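# Unpeg postcards onto mat, clothespins into box

## Task

Remove every postcard from the line and lay them in a flat stack on the mat; then drop all the clothespins into the box. The scene counts only if this holds once the robot lets go, nothing has left the table, and no item sits on the floor.

## Robot and tools

Robot: two arms, left_arm and right_arm, each with a two-finger parallel gripper. The fingers point along the gripper's +z axis and close along its y axis. end_effector_position is the spot between the finger pads, about 1 cm short of the tips. Calibrated bases: left_arm at (-0.033, +0.272, 0) m and right_arm at (+0.027, -0.361, 0) m, each yawed slightly. A camera stand sits behind the arms. Loose objects may sometimes get a small push from outside.

Frames: scene frame origin is at table-top height, midway between the nominal bases. +x points out over the table, +y toward left_arm, +z up. Printed hand positions and quaternions use the scene frame. They can be off by a few centimetres, more at long reach. Motion offsets use the axes of each arm's own Hand target.

execute_actions(actions, cameras): actions is a list of actions. Each action is up to 15 rows, one per 1/30 s step. A short action repeats its last row. Every row holds 14 numbers in [-1, 1]: left dx, dy, dz, rx, ry, rz, opening, then the same seven for right. The six pose numbers are an offset from the Hand target at the start of that action, not from the previous row, so the same offset sent again moves further. Scale: 1.0 = 0.6 m or 180 degrees. rx, ry, rz form one rotation vector. Opening is absolute: +1 is fully open (0.093 m), -1 is closed. Sending six zeros re-commands the current Hand target. Images come back only for an empty list or when cameras are named.

move(target, speed, blend, opening_speed, grip_force, blocking, cameras): target is one 14-number row laid out as above, or a list of up to 15 rows. Every row is an offset from the same starting Hand targets, not from the previous row. The paths are straight and do not avoid obstacles or the other arm. speed is in m/s, from 0.002 to 2.9, default 0.25; turn rate is capped at twice that in rad/s. It can be one value or one per target. blend is a corner radius in m; 0 means stop at each point. opening_speed is the opening rate per second on the -1..+1 scale, at least 0.2. grip_force is newtons per pad, 10 to 50, one value or one per arm. It stays set, and lower values close slowly. The whole move is capped at 10 s. The move: line gives the ending (done, off_target, moving, held, fault) and any limits (paced = pose clipped, held = steps withheld). done means within 10 mm and 2 degrees. Neither done nor off_target tells you about contact. Avoid paths close to an arm's own base, because they can flip its shoulder posture.

wait(seconds 0-10): lets time pass while commands are held. stop: brakes a running move. zoom_image(camera, region [x0,y0,x1,y1], at most 504x504 px): gives a closer look at the latest image from cam_high, cam_low, cam_left_wrist or cam_right_wrist (each 896x504). read_manual gives licence text only. finished_scene(scene) ends the scene for good.

Control notes: each step, commanded orientation is clipped to within 40 degrees of the measured one. Hand target is the last command after clipping, and later offsets count from it. Friction and gravity can leave the gripper short, low or tilted. After each move, check where it ended; if it rests short, send the missing distance as an offset. Tiny moves may not happen or may go sideways. An arm blocked by something keeps pressing until you command it back past the gripper. To leave a gripper unchanged, resend its present opening; a 0 there is a real command.

Gripping: grip_measured runs from +1 open to -1 closed. The pads meet near -0.94, and each millimetre of object width adds about 0.0208. Readings can sit up to 0.02 too high. For a firm hold on a rigid object, send at least 0.24 below the reading for its width. Soft or thin items such as postcards and clothespins may need lower. A sudden big drop in command briefly squeezes very hard. Keep sending the closing number to hold. To release, send a value well above the width reading. The pads press about 50-65 N, less on parts under 5 mm.

Cautions: never drop parts, let go of moving parts, slam, or push hard. Nothing may fall off the table; that fails the scene. Keep the arms from hitting each other, and never grip the other arm's fingers. The clearance check cannot stop gripper-to-gripper contact. Avoid straining the wrist camera cables. Holding loads, staying stretched out, or pushing toward unreachable poses heats the motors. MOTOR HOT appears at 75 °C. At 90 °C that arm folds and idles; at 100 °C it goes limp. Joint torques include gravity; joints 1-3 wrap at ±28 N m. Joint velocities may be reported as within noise. Results may leave out small temperature changes.

Each tool is called after ">>>" by a JSON object that holds its "fn" and its "kwargs", one argument or row to a line.

## Session

>>> {"fn": "execute_actions", "kwargs": {
  "actions": []
}}

Scene clock: 0.00 s.
left_arm: end_effector_position=(+0.3511, +0.2557, +0.1200) grip_measured=+1.000 end_effector_quat_wxyz=(+0.642, +0.041, +0.765, -0.018) | right_arm: end_effector_position=(+0.3902, -0.3887, +0.1062) grip_measured=+1.000 end_effector_quat_wxyz=(+0.640, +0.113, +0.757, -0.057)
Joint positions: left_arm=[-0.045 1.55 0.289 1.085 0.067 0.037 0.093] | right_arm=[0.023 1.582 0.206 1.195 0.289 0.112 0.093]
Joint velocities: within noise
Joint torques (N m): no reading
Motor temperatures (°C): left_arm=[35 42 40 42 32 32 32] | right_arm=[33 42 38 42 31 30 31]
Heat: left arm: 42 °C; right arm: 42 °C.
Hand target: left_arm +0.3525, +0.2558, +0.1231; +0.645, +0.041, +0.763, -0.018 | right_arm +0.3919, -0.3885, +0.1103; +0.645, +0.114, +0.753, -0.055
Tool commands: left_gripper/opening=+1.0 right_gripper/opening=+1.0

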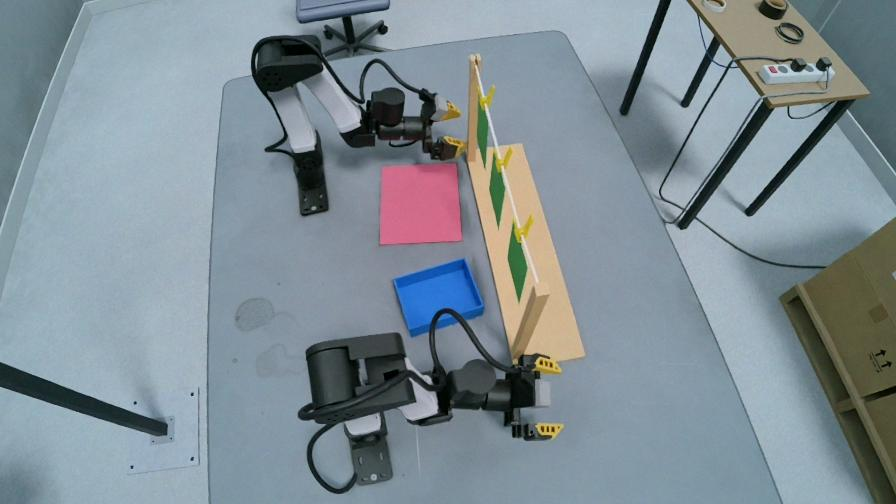

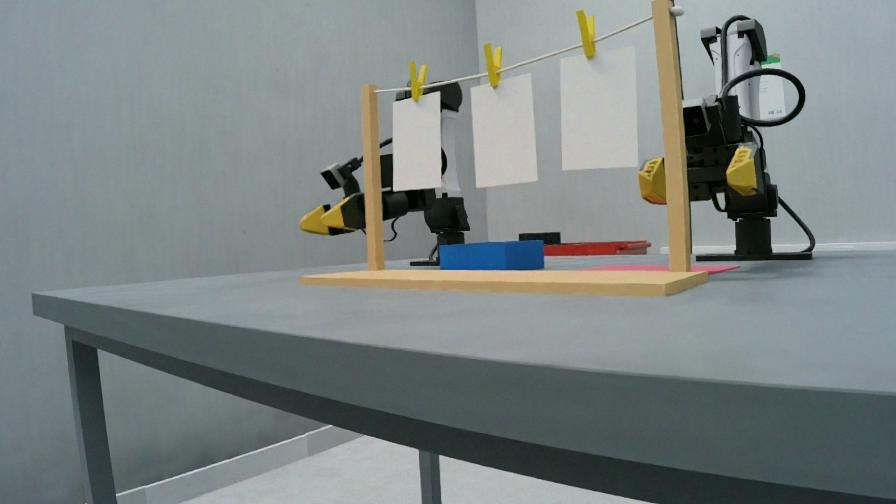

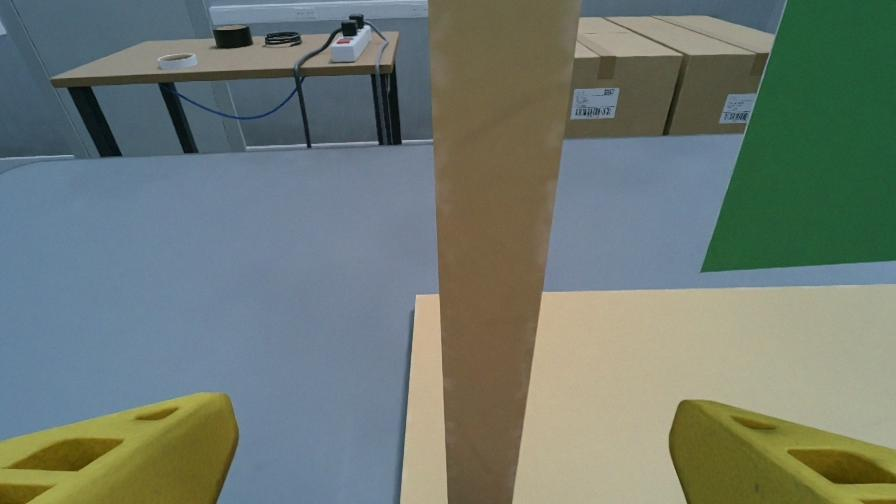

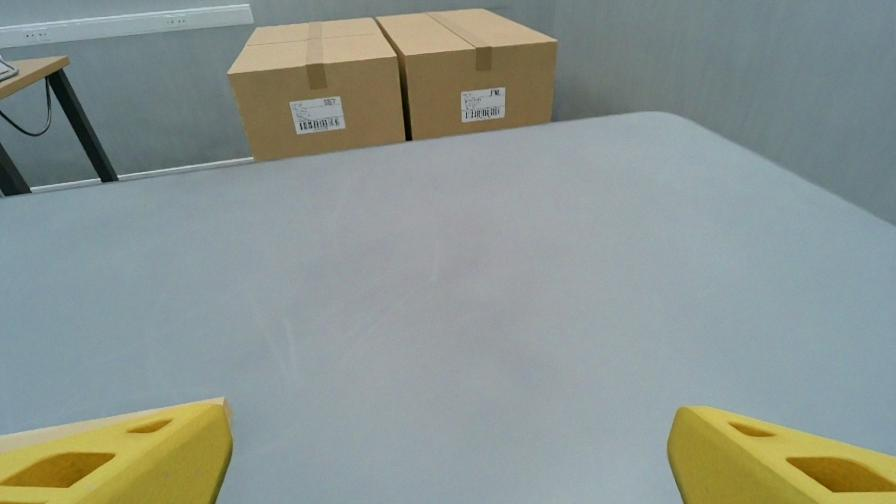

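>>> {"fn": "zoom_image", "kwargs": {
  "camera": "cam_high",
  "region": [360, 40, 620, 200]
}}

>>> {"fn": "zoom_image", "kwargs": {
  "camera": "cam_high",
  "region": [360, 180, 620, 380]
}}

>>> {"fn": "zoom_image", "kwargs": {
  "camera": "cam_low",
  "region": [350, 0, 710, 300]
}}

Scaled by 1.938.

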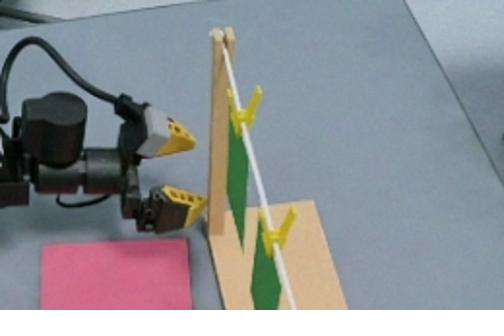

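Scaled by 1.938.

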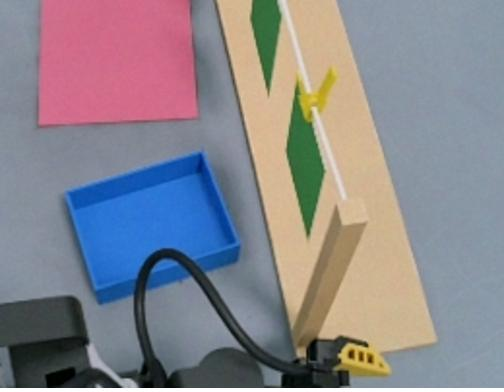

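Scaled by 1.400.

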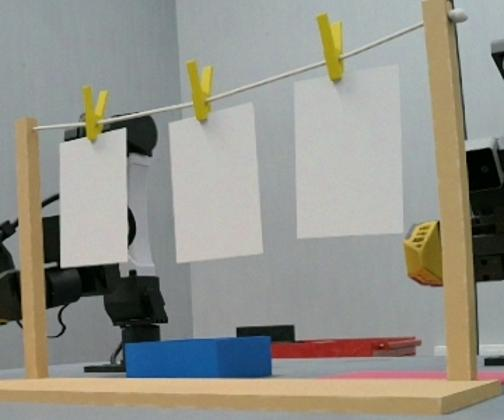

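>>> {"fn": "move", "kwargs": {
  "target": [
    [0,0,-0.2,0,0,0,1,0,0,-0.25,0,0,0,1],
    [-0.25,0,-0.24,0,0,0,1,-0.4,0,-0.3,0,0,0,1]
  ],
  "cameras": ["all"]
}}

Scene clock: 45.70 s.
left_arm: end_effector_position=(+0.2359, +0.2611, +0.2878) grip_measured=+1.000 end_effector_quat_wxyz=(+0.641, +0.039, +0.766, -0.022) | right_arm: end_effector_position=(+0.2533, -0.3717, +0.3688) grip_measured=+1.000 end_effector_quat_wxyz=(+0.642, +0.115, +0.756, -0.061)
Joint positions: left_arm=[0 0.535 0.628 -0.271 0.115 0.037 0.093] | right_arm=[0.397 0.583 1 -0.633 0.666 0.191 0.093]
Joint torques (N m): left_arm=[-0.24 1.2 10.3 2.45 0.05 0.08] | right_arm=[-0.91 1.94 6.97 2.58 -0.16 -0.02]
Motor temperatures (°C): left_arm=[34 44 43 52 31 32 32] | right_arm=[33 42 39 46 31 29 30]
Heat: left arm: 52 °C; right arm: 46 °C.
Hand target: left_arm +0.2357, +0.2613, +0.2952; +0.645, +0.041, +0.763, -0.018 | right_arm +0.2531, -0.3711, +0.3757; +0.645, +0.114, +0.753, -0.055
Off the commanded pose: left_arm 0.007 m, 1 deg | right_arm 0.007 m, 1 deg.
move: done

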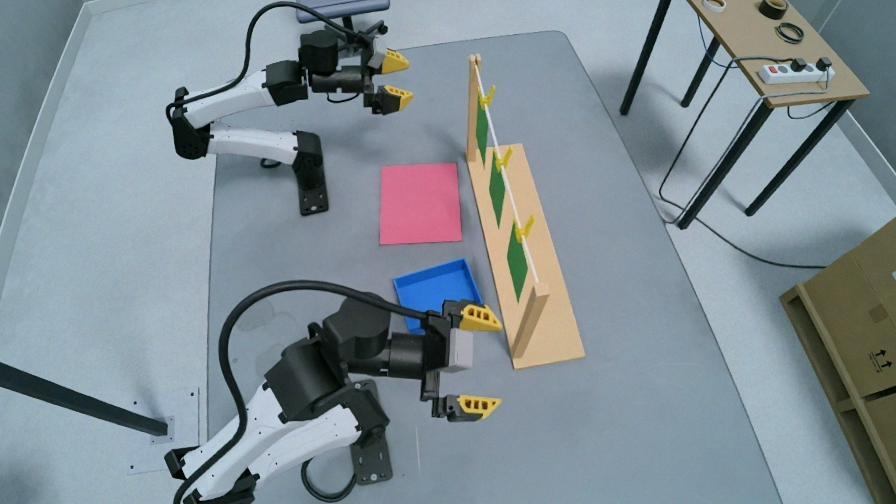

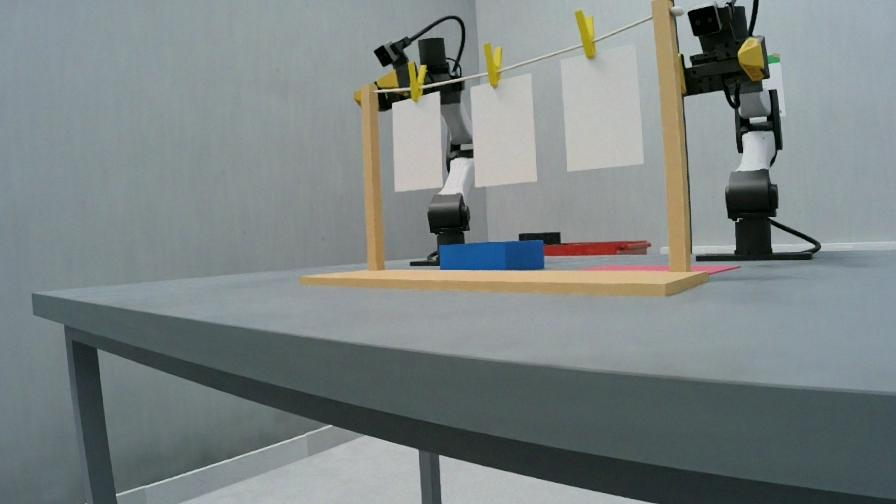

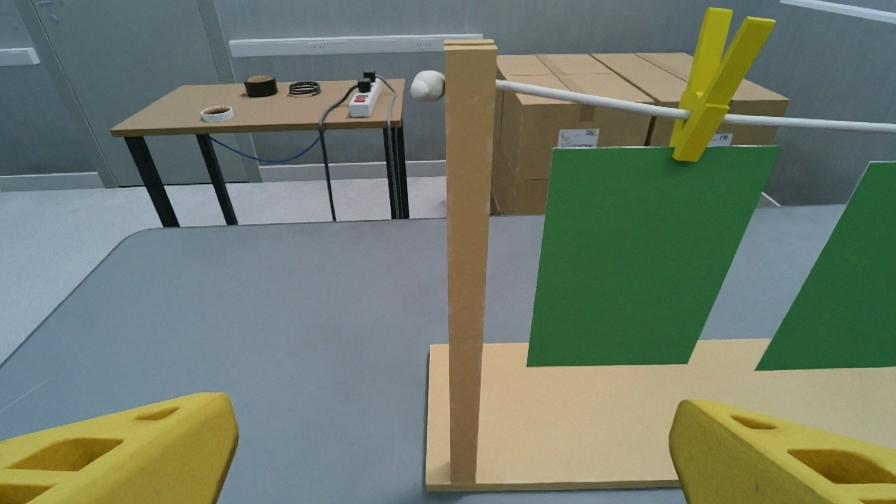

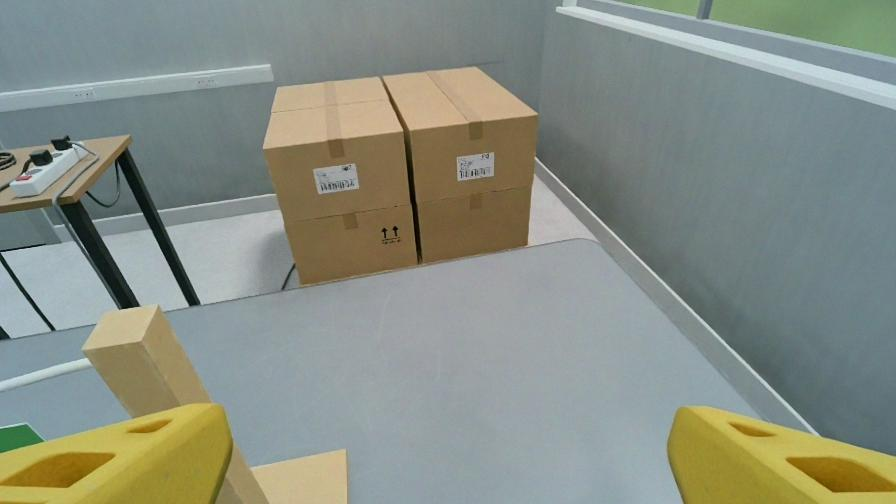

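>>> {"fn": "zoom_image", "kwargs": {
  "camera": "cam_left_wrist",
  "region": [640, 0, 840, 180]
}}

>>> {"fn": "zoom_image", "kwargs": {
  "camera": "cam_low",
  "region": [540, 0, 700, 180]
}}

Scaled by 2.520.

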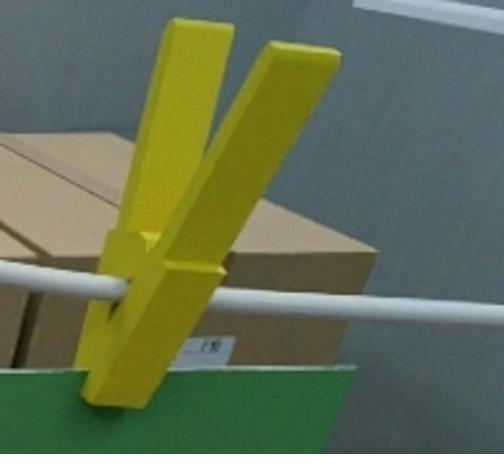

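Scaled by 2.800.

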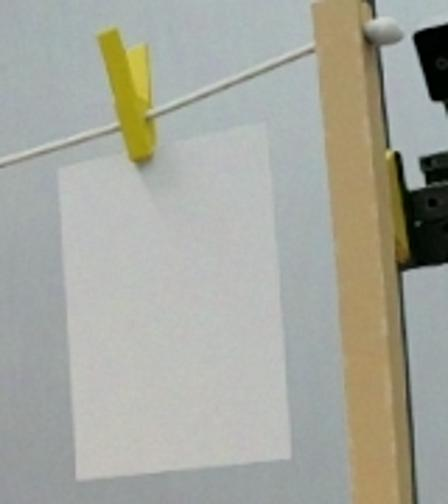

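>>> {"fn": "move", "kwargs": {
  "target": [0,-0.40,-0.08,0,0,0,1,0,0,-0.05,-0.28,0,0,1],
  "cameras": ["all"]
}}

Scene clock: 100.33 s.
left_arm: end_effector_position=(+0.1682, +0.0277, +0.2885) grip_measured=+1.000 end_effector_quat_wxyz=(+0.642, +0.057, +0.765, -0.008) | right_arm: end_effector_position=(+0.2270, -0.3675, +0.3738) grip_measured=+1.000 end_effector_quat_wxyz=(+0.659, -0.113, +0.704, +0.241)
Joint positions: left_arm=[-1.446 1.187 0.963 -0.415 -1.271 -0.556 0.093] | right_arm=[-1.068 0.715 1 -0.806 -1.54 -0.328 0.093]
Joint torques (N m): left_arm=[0.12 -2.61 10.59 1.69 -0.31 -0.29] | right_arm=[0.35 1.29 6.72 1.79 -0.69 -0.21]
Motor temperatures (°C): left_arm=[34 41 52 55 31 31 31] | right_arm=[33 41 41 48 31 29 30]
Heat: left arm: 55 °C; right arm: 48 °C.
Hand target: left_arm +0.1682, +0.0260, +0.2970; +0.645, +0.041, +0.763, -0.018 | right_arm +0.2243, -0.3641, +0.3806; +0.633, -0.171, +0.705, +0.271
Off the commanded pose: left_arm 0.009 m, 2 deg | right_arm 0.008 m, 8 deg.
joint sent to its limit (right arm) — joint 5 (wrist yaw), lower limit. The joint targets are off in orientation, not in position.
move: off_target (right_arm)

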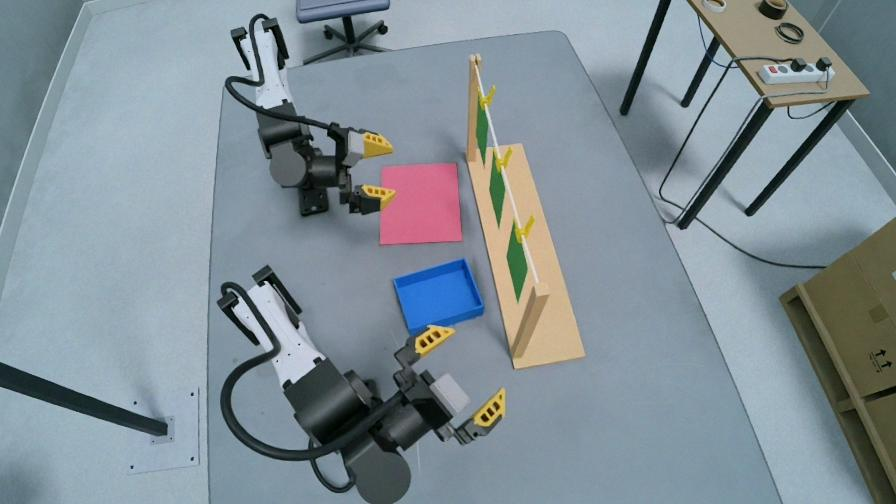

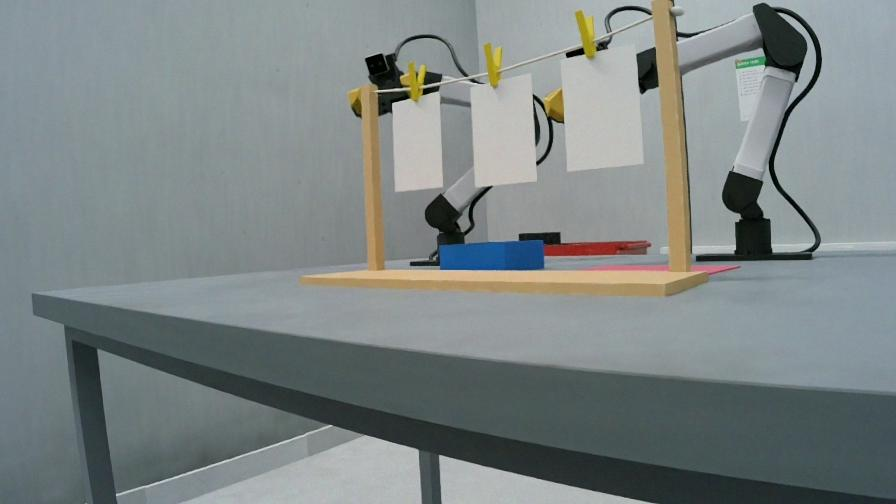

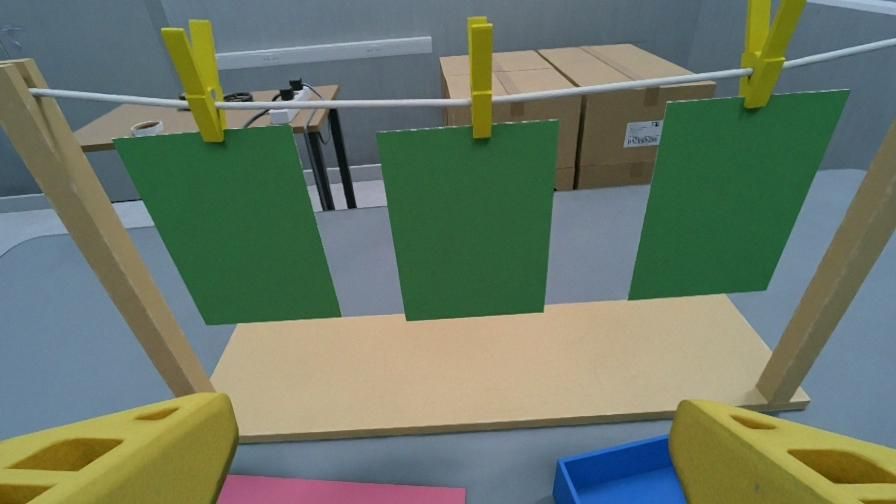

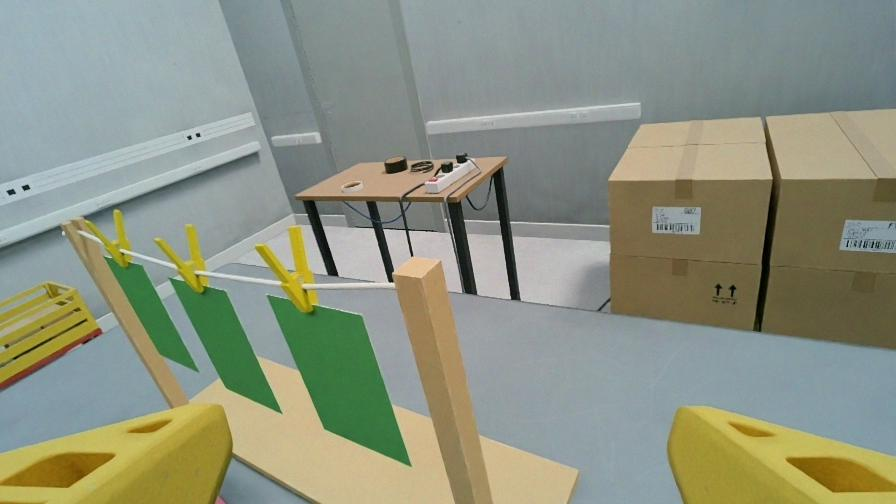

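>>> {"fn": "move", "kwargs": {
  "target": [
    [-0.1675,0.417,0.0237,0.3468,0.0469,0.0843,0.1,0,0,0,0,0,0,-0.52],
    [-0.1733,0.36,0.2278,0.3468,0.0469,0.0843,0.1,0.3935,0.3705,0.481,-0.0792,-0.0099,-0.0546,-0.52]
  ],
  "blend": [0.03,0],
  "cameras": ["all"]
}}

Scene clock: 155.37 s.
left_arm: end_effector_position=(+0.3372, +0.2263, +0.3802) grip_measured=+0.102 end_effector_quat_wxyz=(+0.496, +0.447, +0.676, -0.312) | right_arm: end_effector_position=(+0.2895, +0.0034, +0.1589) grip_measured=-0.519 end_effector_quat_wxyz=(+0.627, -0.310, +0.650, +0.298)
Joint positions: left_arm=[0.285 1.814 2.133 -1.574 1.234 1.261 0.05] | right_arm=[0.949 1.731 0.533 1.161 0.095 0.002 0.02]
Joint torques (N m): left_arm=[0.01 -6.42 8.29 0.85 0.68 -0.12] | right_arm=[0.08 -5.2 6.24 3.04 -0.04 -0.01]
Motor temperatures (°C): left_arm=[34 40 56 49 31 31 31] | right_arm=[33 40 41 44 31 29 30]
Heat: left arm: 56 °C; right arm: 44 °C.
Hand target: left_arm +0.3380, +0.2262, +0.3821; +0.472, +0.464, +0.675, -0.325 | right_arm +0.2919, +0.0090, +0.1694; +0.638, -0.304, +0.639, +0.304
Off the commanded pose: left_arm 0.002 m, 4 deg | right_arm 0.012 m, 2 deg.
joint sent to its limit (left arm) — joint 4 (wrist pitch), lower limit. The joint targets are off in orientation, not in position.
move: off_target (left_arm, right_arm); blend cut to 0 m at target 1

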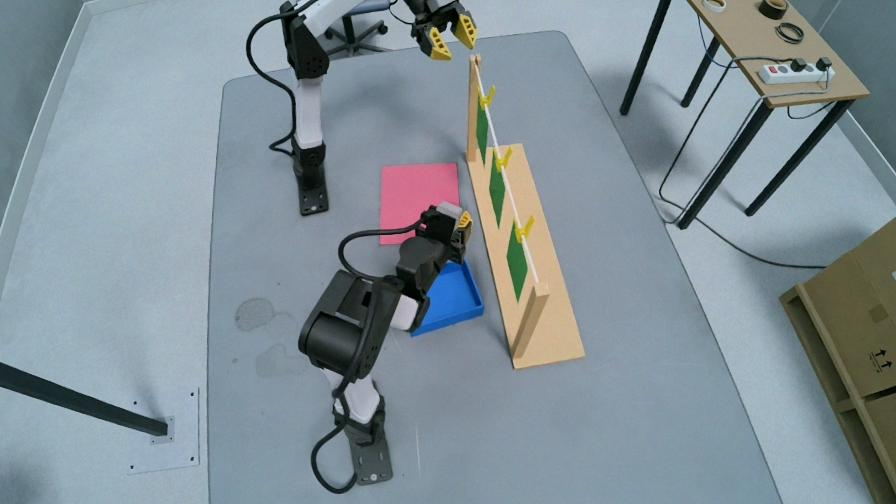

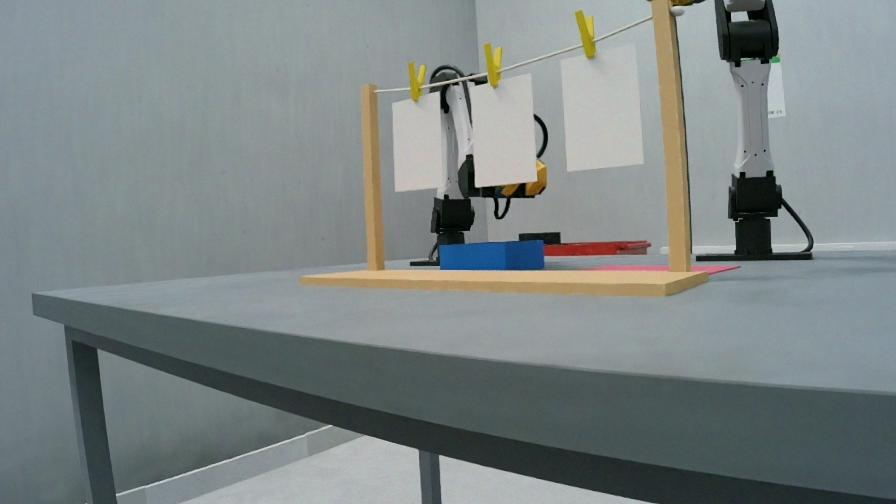

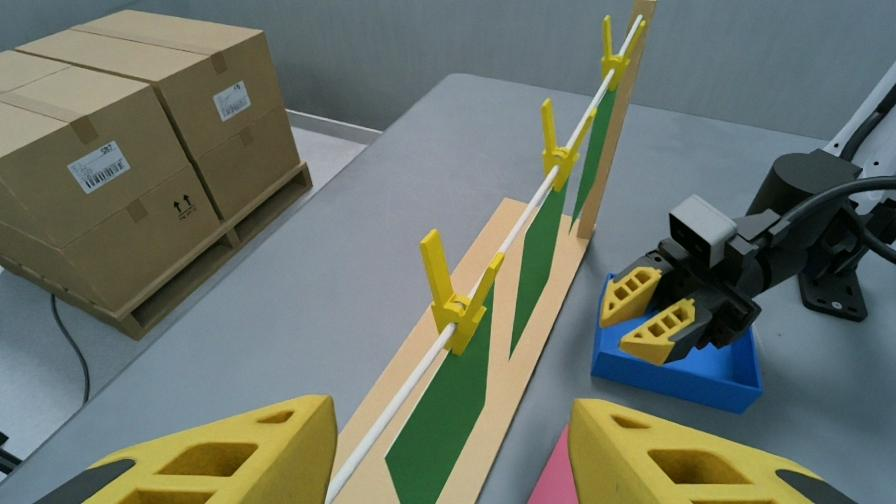

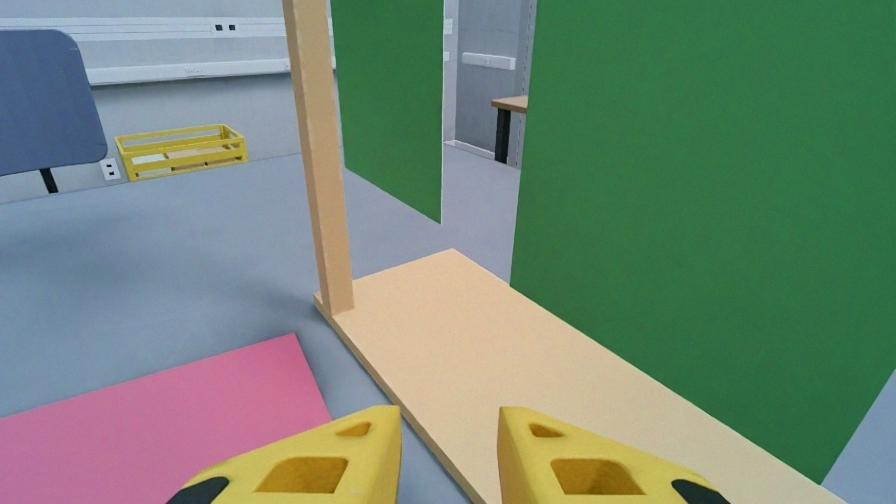

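>>> {"fn": "move", "kwargs": {
  "target": [0,0,0,0,0,0,0.1,-0.0252,0.0085,0.15,0,0,0,-0.52],
  "speed": 0.12,
  "cameras": ["cam_right_wrist", "cam_left_wrist"]
}}

Scene clock: 188.77 s.
left_arm: end_effector_position=(+0.3372, +0.2263, +0.3802) grip_measured=+0.102 end_effector_quat_wxyz=(+0.496, +0.447, +0.676, -0.312) | right_arm: end_effector_position=(+0.3397, +0.0788, +0.1785) grip_measured=-0.519 end_effector_quat_wxyz=(+0.633, -0.306, +0.644, +0.301)
Joint positions: left_arm=[0.285 1.814 2.133 -1.574 1.234 1.261 0.05] | right_arm=[0.949 1.949 0.934 0.997 0.095 0.001 0.02]
Joint torques (N m): left_arm=[0.12 -6.27 8.24 0.87 0.66 -0.14] | right_arm=[-0.92 -7.5 7.04 2.8 -0.16 0]
Motor temperatures (°C): left_arm=[33 43 51 45 31 30 31] | right_arm=[33 42 42 49 31 29 30]
Heat: left arm: 51 °C; right arm: 49 °C.
Hand target: left_arm +0.3380, +0.2262, +0.3821; +0.472, +0.464, +0.675, -0.325 | right_arm +0.3447, +0.0820, +0.1843; +0.638, -0.304, +0.639, +0.303
Off the commanded pose: left_arm 0.002 m, 4 deg | right_arm 0.008 m, 1 deg.
joint sent to its limit (left arm) — joint 4 (wrist pitch), lower limit. The joint targets are off in orientation, not in position.
move: off_target (left_arm)
Images, in order (width x height): cam_left_wrist 896x504, cam_right_wrist 896x504.

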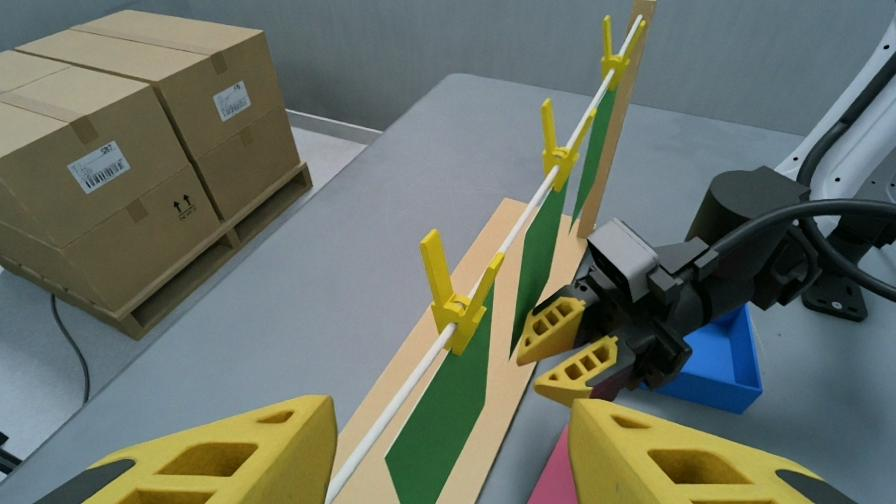

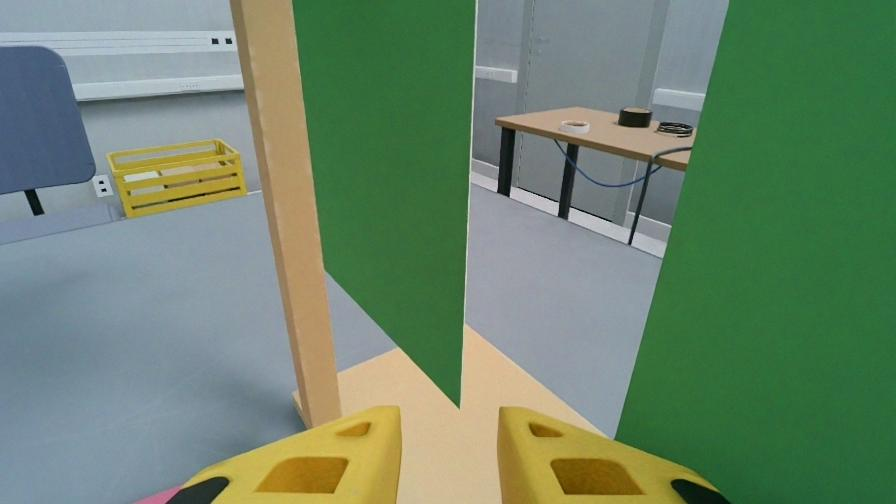

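>>> {"fn": "move", "kwargs": {
  "target": [0,0,0,0,0,0,0.1,0,0,0.065,0,0,0,-0.52],
  "speed": 0.08,
  "cameras": ["cam_right_wrist", "cam_left_wrist", "cam_low"]
}}

Scene clock: 202.43 s.
left_arm: end_effector_position=(+0.3372, +0.2263, +0.3802) grip_measured=+0.102 end_effector_quat_wxyz=(+0.496, +0.447, +0.676, -0.312) | right_arm: end_effector_position=(+0.3650, +0.1084, +0.1775) grip_measured=-0.519 end_effector_quat_wxyz=(+0.633, -0.304, +0.646, +0.298)
Joint positions: left_arm=[0.285 1.814 2.133 -1.574 1.234 1.261 0.05] | right_arm=[0.941 2.063 1.116 0.928 0.095 0.001 0.02]
Joint torques (N m): left_arm=[0.03 -6.52 8.42 0.9 0.69 -0.13] | right_arm=[-0.92 -8.5 7.45 2.82 -0.26 0]
Heat: left arm: 50 °C; right arm: 47 °C.
Hand target: left_arm +0.3380, +0.2262, +0.3821; +0.472, +0.464, +0.675, -0.325 | right_arm +0.3692, +0.1123, +0.1841; +0.638, -0.304, +0.639, +0.304
Off the commanded pose: left_arm 0.002 m, 4 deg | right_arm 0.009 m, 1 deg.
joint sent to its limit (left arm) — joint 4 (wrist pitch), lower limit. The joint targets are off in orientation, not in position.
move: off_target (left_arm)
Images, in order (width x height): cam_low 896x504, cam_left_wrist 896x504, cam_right_wrist 896x504.

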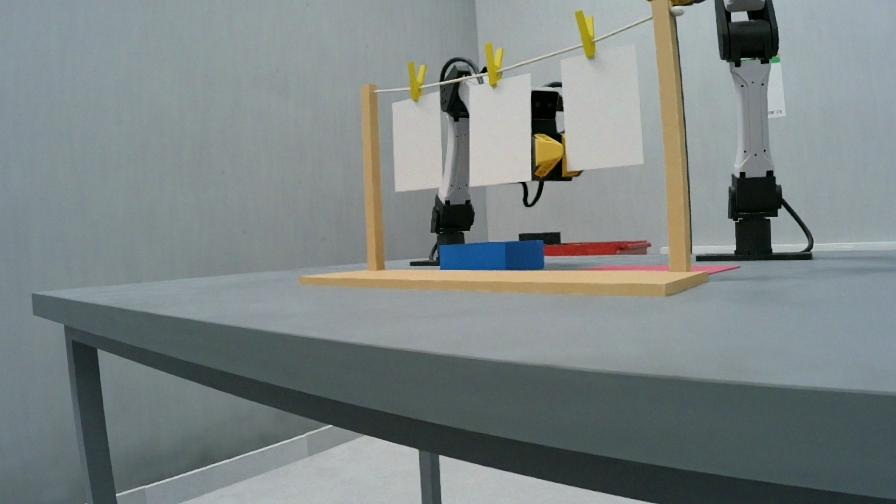

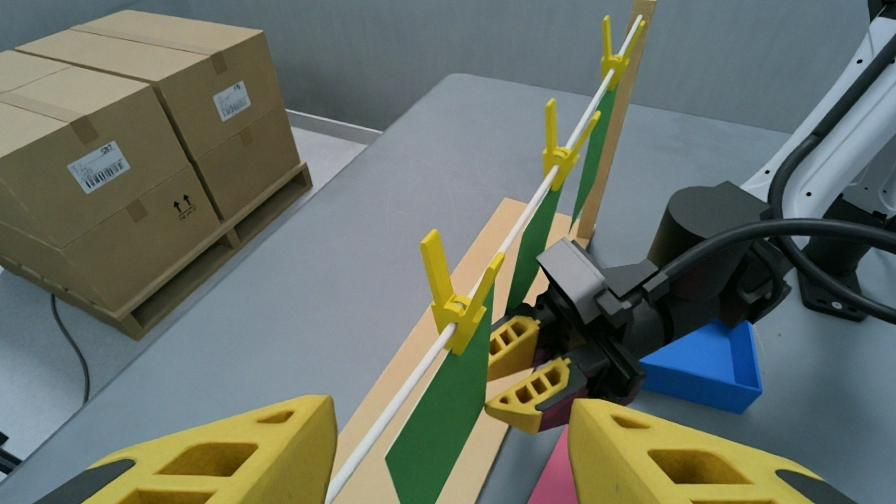

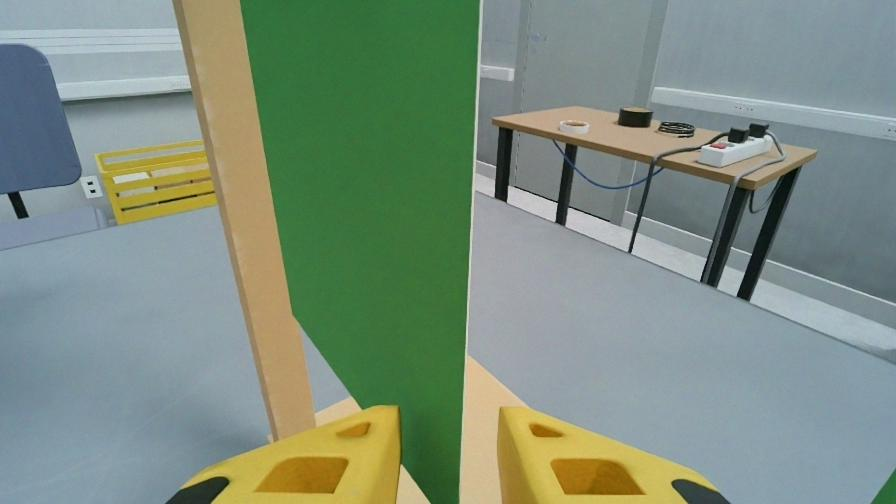

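>>> {"fn": "move", "kwargs": {
  "target": [0,0,0,0,0,0,0.1,0,0,0,0,0,0,-0.78],
  "grip_force": [50,10],
  "speed": 0.08,
  "cameras": ["cam_right_wrist", "cam_left_wrist"]
}}

Scene clock: 214.87 s.
left_arm: end_effector_position=(+0.3372, +0.2263, +0.3802) grip_measured=+0.102 end_effector_quat_wxyz=(+0.496, +0.447, +0.676, -0.312) | right_arm: end_effector_position=(+0.3650, +0.1084, +0.1774) grip_measured=-0.779 end_effector_quat_wxyz=(+0.633, -0.304, +0.646, +0.298)
Joint positions: left_arm=[0.285 1.814 2.133 -1.574 1.234 1.261 0.05] | right_arm=[0.941 2.063 1.116 0.927 0.095 0.001 0.008]
Joint torques (N m): left_arm=[-0.12 -6.22 8.5 0.86 0.65 -0.11] | right_arm=[-0.94 -8.5 7.43 2.81 -0.26 0]
Heat: left arm: 50 °C; right arm: 47 °C.
Hand target: left_arm +0.3380, +0.2262, +0.3821; +0.472, +0.464, +0.675, -0.325 | right_arm +0.3692, +0.1123, +0.1841; +0.638, -0.304, +0.639, +0.304
Off the commanded pose: left_arm 0.002 m, 4 deg | right_arm 0.009 m, 1 deg.
joint sent to its limit (left arm) — joint 4 (wrist pitch), lower limit. The joint targets are off in orientation, not in position.
grip_force (N): 50, 10
move: off_target (left_arm)
Images, in order (width x height): cam_left_wrist 896x504, cam_right_wrist 896x504.

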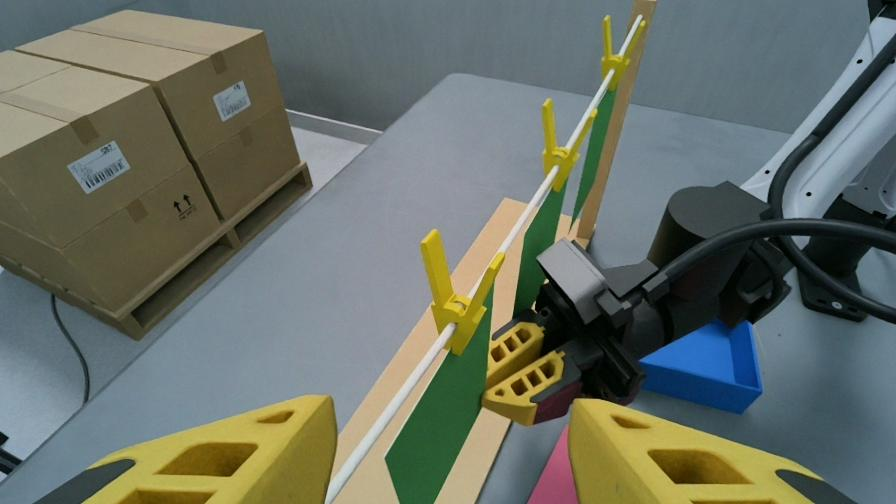

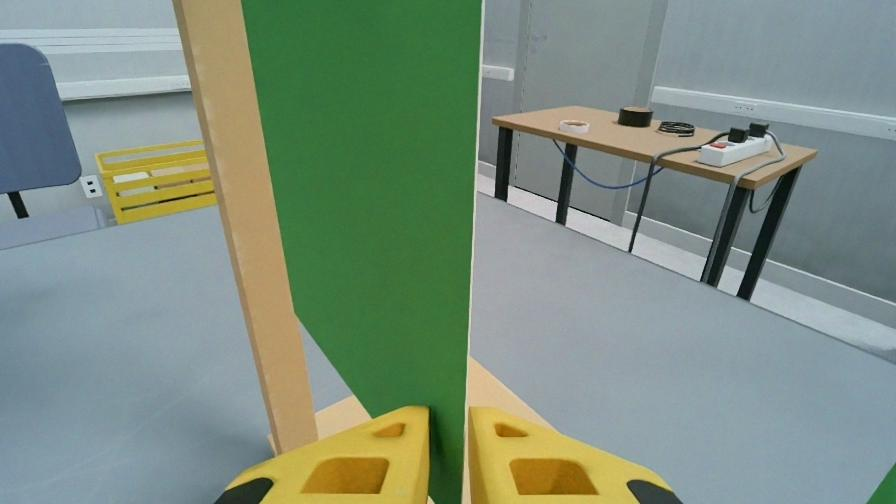

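>>> {"fn": "move", "kwargs": {
  "target": [0,0,0,0,0,0,0.1,0,0,0,0,0,0,-0.88],
  "speed": 0.08,
  "cameras": ["cam_right_wrist", "cam_left_wrist"]
}}

>>> {"fn": "move", "kwargs": {
  "target": [0,0,0,0,0,0,0.1,0,0,0,0,0,0,-1],
  "speed": 0.08,
  "cameras": ["cam_right_wrist", "cam_left_wrist"]
}}

Scene clock: 222.10 s.
left_arm: end_effector_position=(+0.3372, +0.2263, +0.3802) grip_measured=+0.102 end_effector_quat_wxyz=(+0.496, +0.447, +0.676, -0.312) | right_arm: end_effector_position=(+0.3650, +0.1084, +0.1774) grip_measured=-0.878 end_effector_quat_wxyz=(+0.633, -0.304, +0.646, +0.298)
Joint positions: left_arm=[0.285 1.814 2.133 -1.574 1.234 1.261 0.05] | right_arm=[0.941 2.063 1.116 0.927 0.095 0.001 0.003]
Joint torques (N m): left_arm=[0.06 -6.65 8.4 0.8 0.69 -0.07] | right_arm=[-0.92 -8.51 7.42 2.81 -0.26 -0.01]
Heat: left arm: 49 °C; right arm: 47 °C.
Hand target: left_arm +0.3380, +0.2262, +0.3821; +0.472, +0.464, +0.675, -0.325 | right_arm +0.3692, +0.1123, +0.1841; +0.638, -0.304, +0.639, +0.304
Off the commanded pose: left_arm 0.002 m, 4 deg | right_arm 0.009 m, 1 deg.
joint sent to its limit (left arm) — joint 4 (wrist pitch), lower limit. The joint targets are off in orientation, not in position.
grip_force (N): 50, 10
move: off_target (left_arm)
Images, in order (width x height): cam_left_wrist 896x504, cam_right_wrist 896x504.

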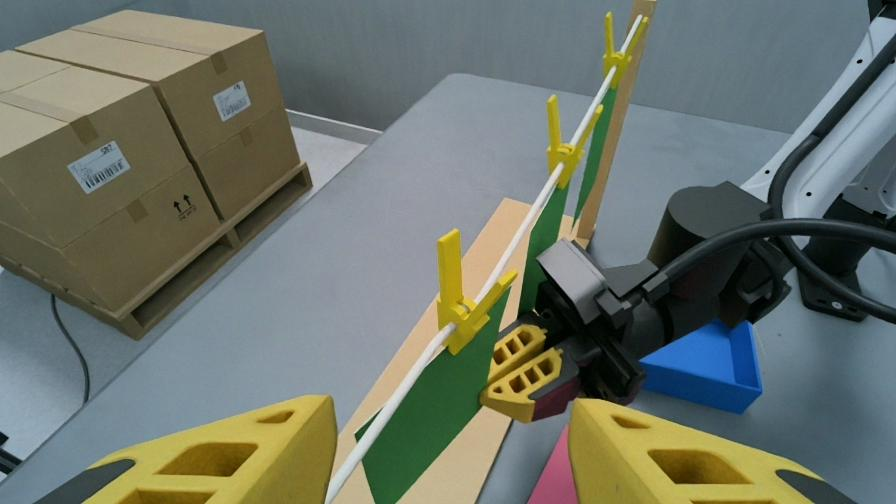

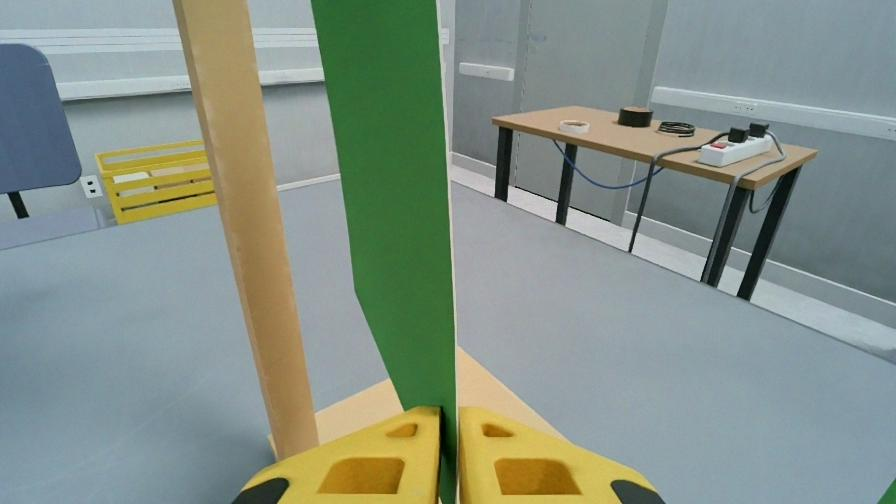

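Scene clock: 222.97 s.
left_arm: end_effector_position=(+0.3372, +0.2263, +0.3802) grip_measured=+0.102 end_effector_quat_wxyz=(+0.496, +0.447, +0.676, -0.312) | right_arm: end_effector_position=(+0.3650, +0.1084, +0.1774) grip_measured=-0.949 end_effector_quat_wxyz=(+0.633, -0.304, +0.646, +0.298)
Joint positions: left_arm=[0.285 1.814 2.133 -1.574 1.234 1.261 0.05] | right_arm=[0.941 2.063 1.116 0.927 0.095 0.001 0]
Joint torques (N m): left_arm=[-0.03 -6.3 7.99 0.84 0.67 -0.19] | right_arm=[-0.92 -8.5 7.43 2.81 -0.26 0]
Heat: left arm: 49 °C; right arm: 47 °C.
Hand target: left_arm +0.3380, +0.2262, +0.3821; +0.472, +0.464, +0.675, -0.325 | right_arm +0.3692, +0.1123, +0.1841; +0.638, -0.304, +0.639, +0.304
Off the commanded pose: left_arm 0.002 m, 4 deg | right_arm 0.009 m, 1 deg.
joint sent to its limit (left arm) — joint 4 (wrist pitch), lower limit. The joint targets are off in orientation, not in position.
grip_force (N): 50, 10
move: off_target (left_arm)
Images, in order (width x height): cam_left_wrist 896x504, cam_right_wrist 896x504.

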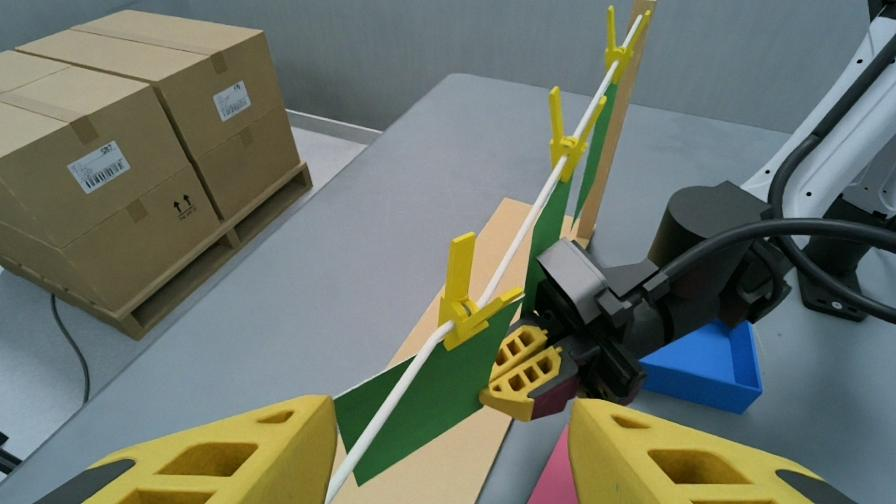

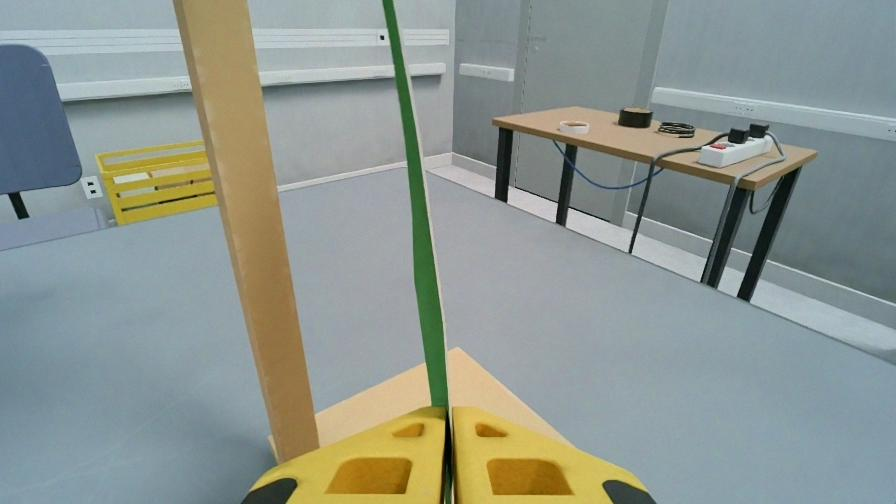

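>>> {"fn": "move", "kwargs": {
  "target": [0,0,0,0,0,0,0.1,0,-0.011,-0.0241,-0.12,0,0,-1],
  "speed": 0.06,
  "cameras": ["cam_right_wrist", "cam_left_wrist", "cam_low"]
}}

Scene clock: 258.63 s.
left_arm: end_effector_position=(+0.3372, +0.2263, +0.3802) grip_measured=+0.102 end_effector_quat_wxyz=(+0.496, +0.447, +0.676, -0.312) | right_arm: end_effector_position=(+0.3635, +0.0961, +0.1784) grip_measured=-0.971 end_effector_quat_wxyz=(+0.568, -0.414, +0.580, +0.412)
Joint positions: left_arm=[0.285 1.814 2.133 -1.574 1.234 1.261 0.05] | right_arm=[0.777 2.063 1.116 0.93 -0.437 0.001 0]
Joint torques (N m): left_arm=[0.06 -6.28 8.42 0.9 0.63 -0.12] | right_arm=[-1.07 -8.99 6.49 2.73 -0.38 0]
Heat: left arm: 49 °C; right arm: 46 °C.
Hand target: left_arm +0.3380, +0.2262, +0.3821; +0.472, +0.464, +0.675, -0.325 | right_arm +0.3653, +0.0969, +0.1842; +0.570, -0.418, +0.571, +0.418
Off the commanded pose: left_arm 0.002 m, 4 deg | right_arm 0.006 m, 1 deg.
joint sent to its limit (left arm) — joint 4 (wrist pitch), lower limit. The joint targets are off in orientation, not in position.
grip_force (N): 50, 10
move: off_target (left_arm)
Images, in order (width x height): cam_low 896x504, cam_left_wrist 896x504, cam_right_wrist 896x504.

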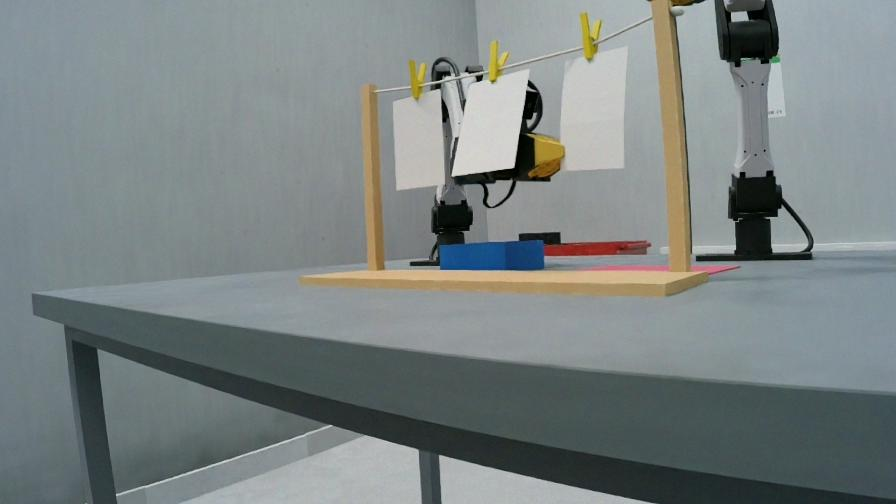

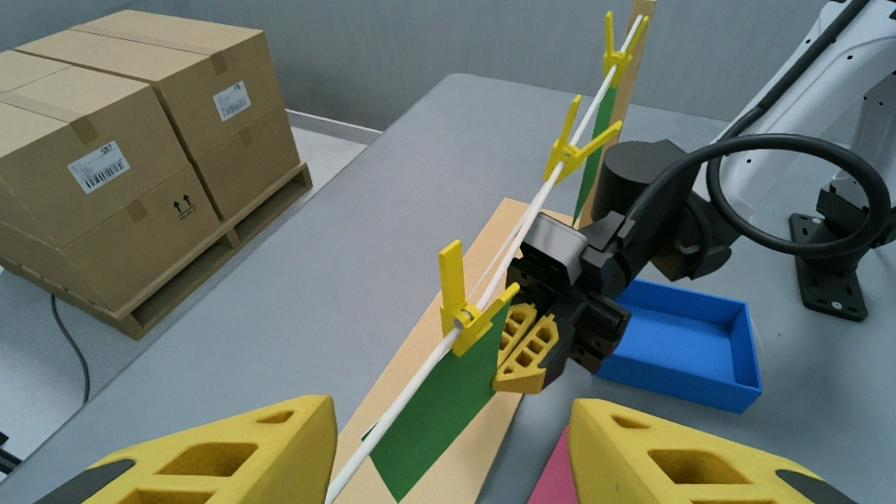

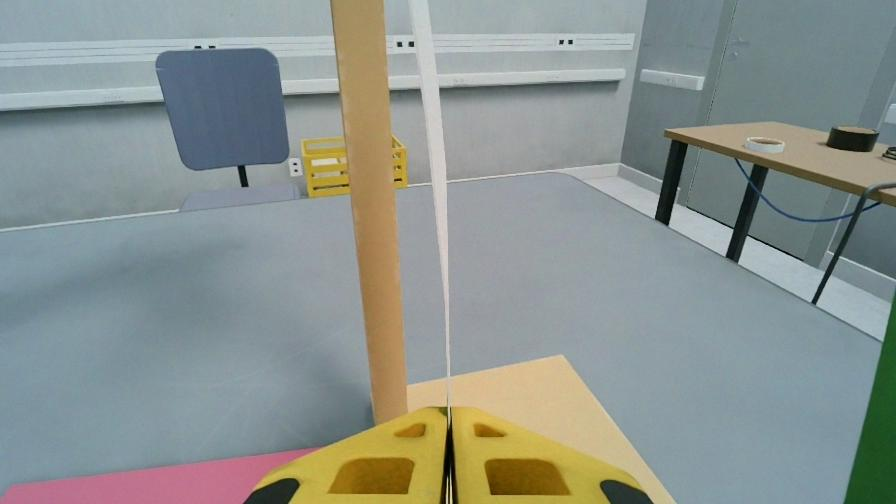

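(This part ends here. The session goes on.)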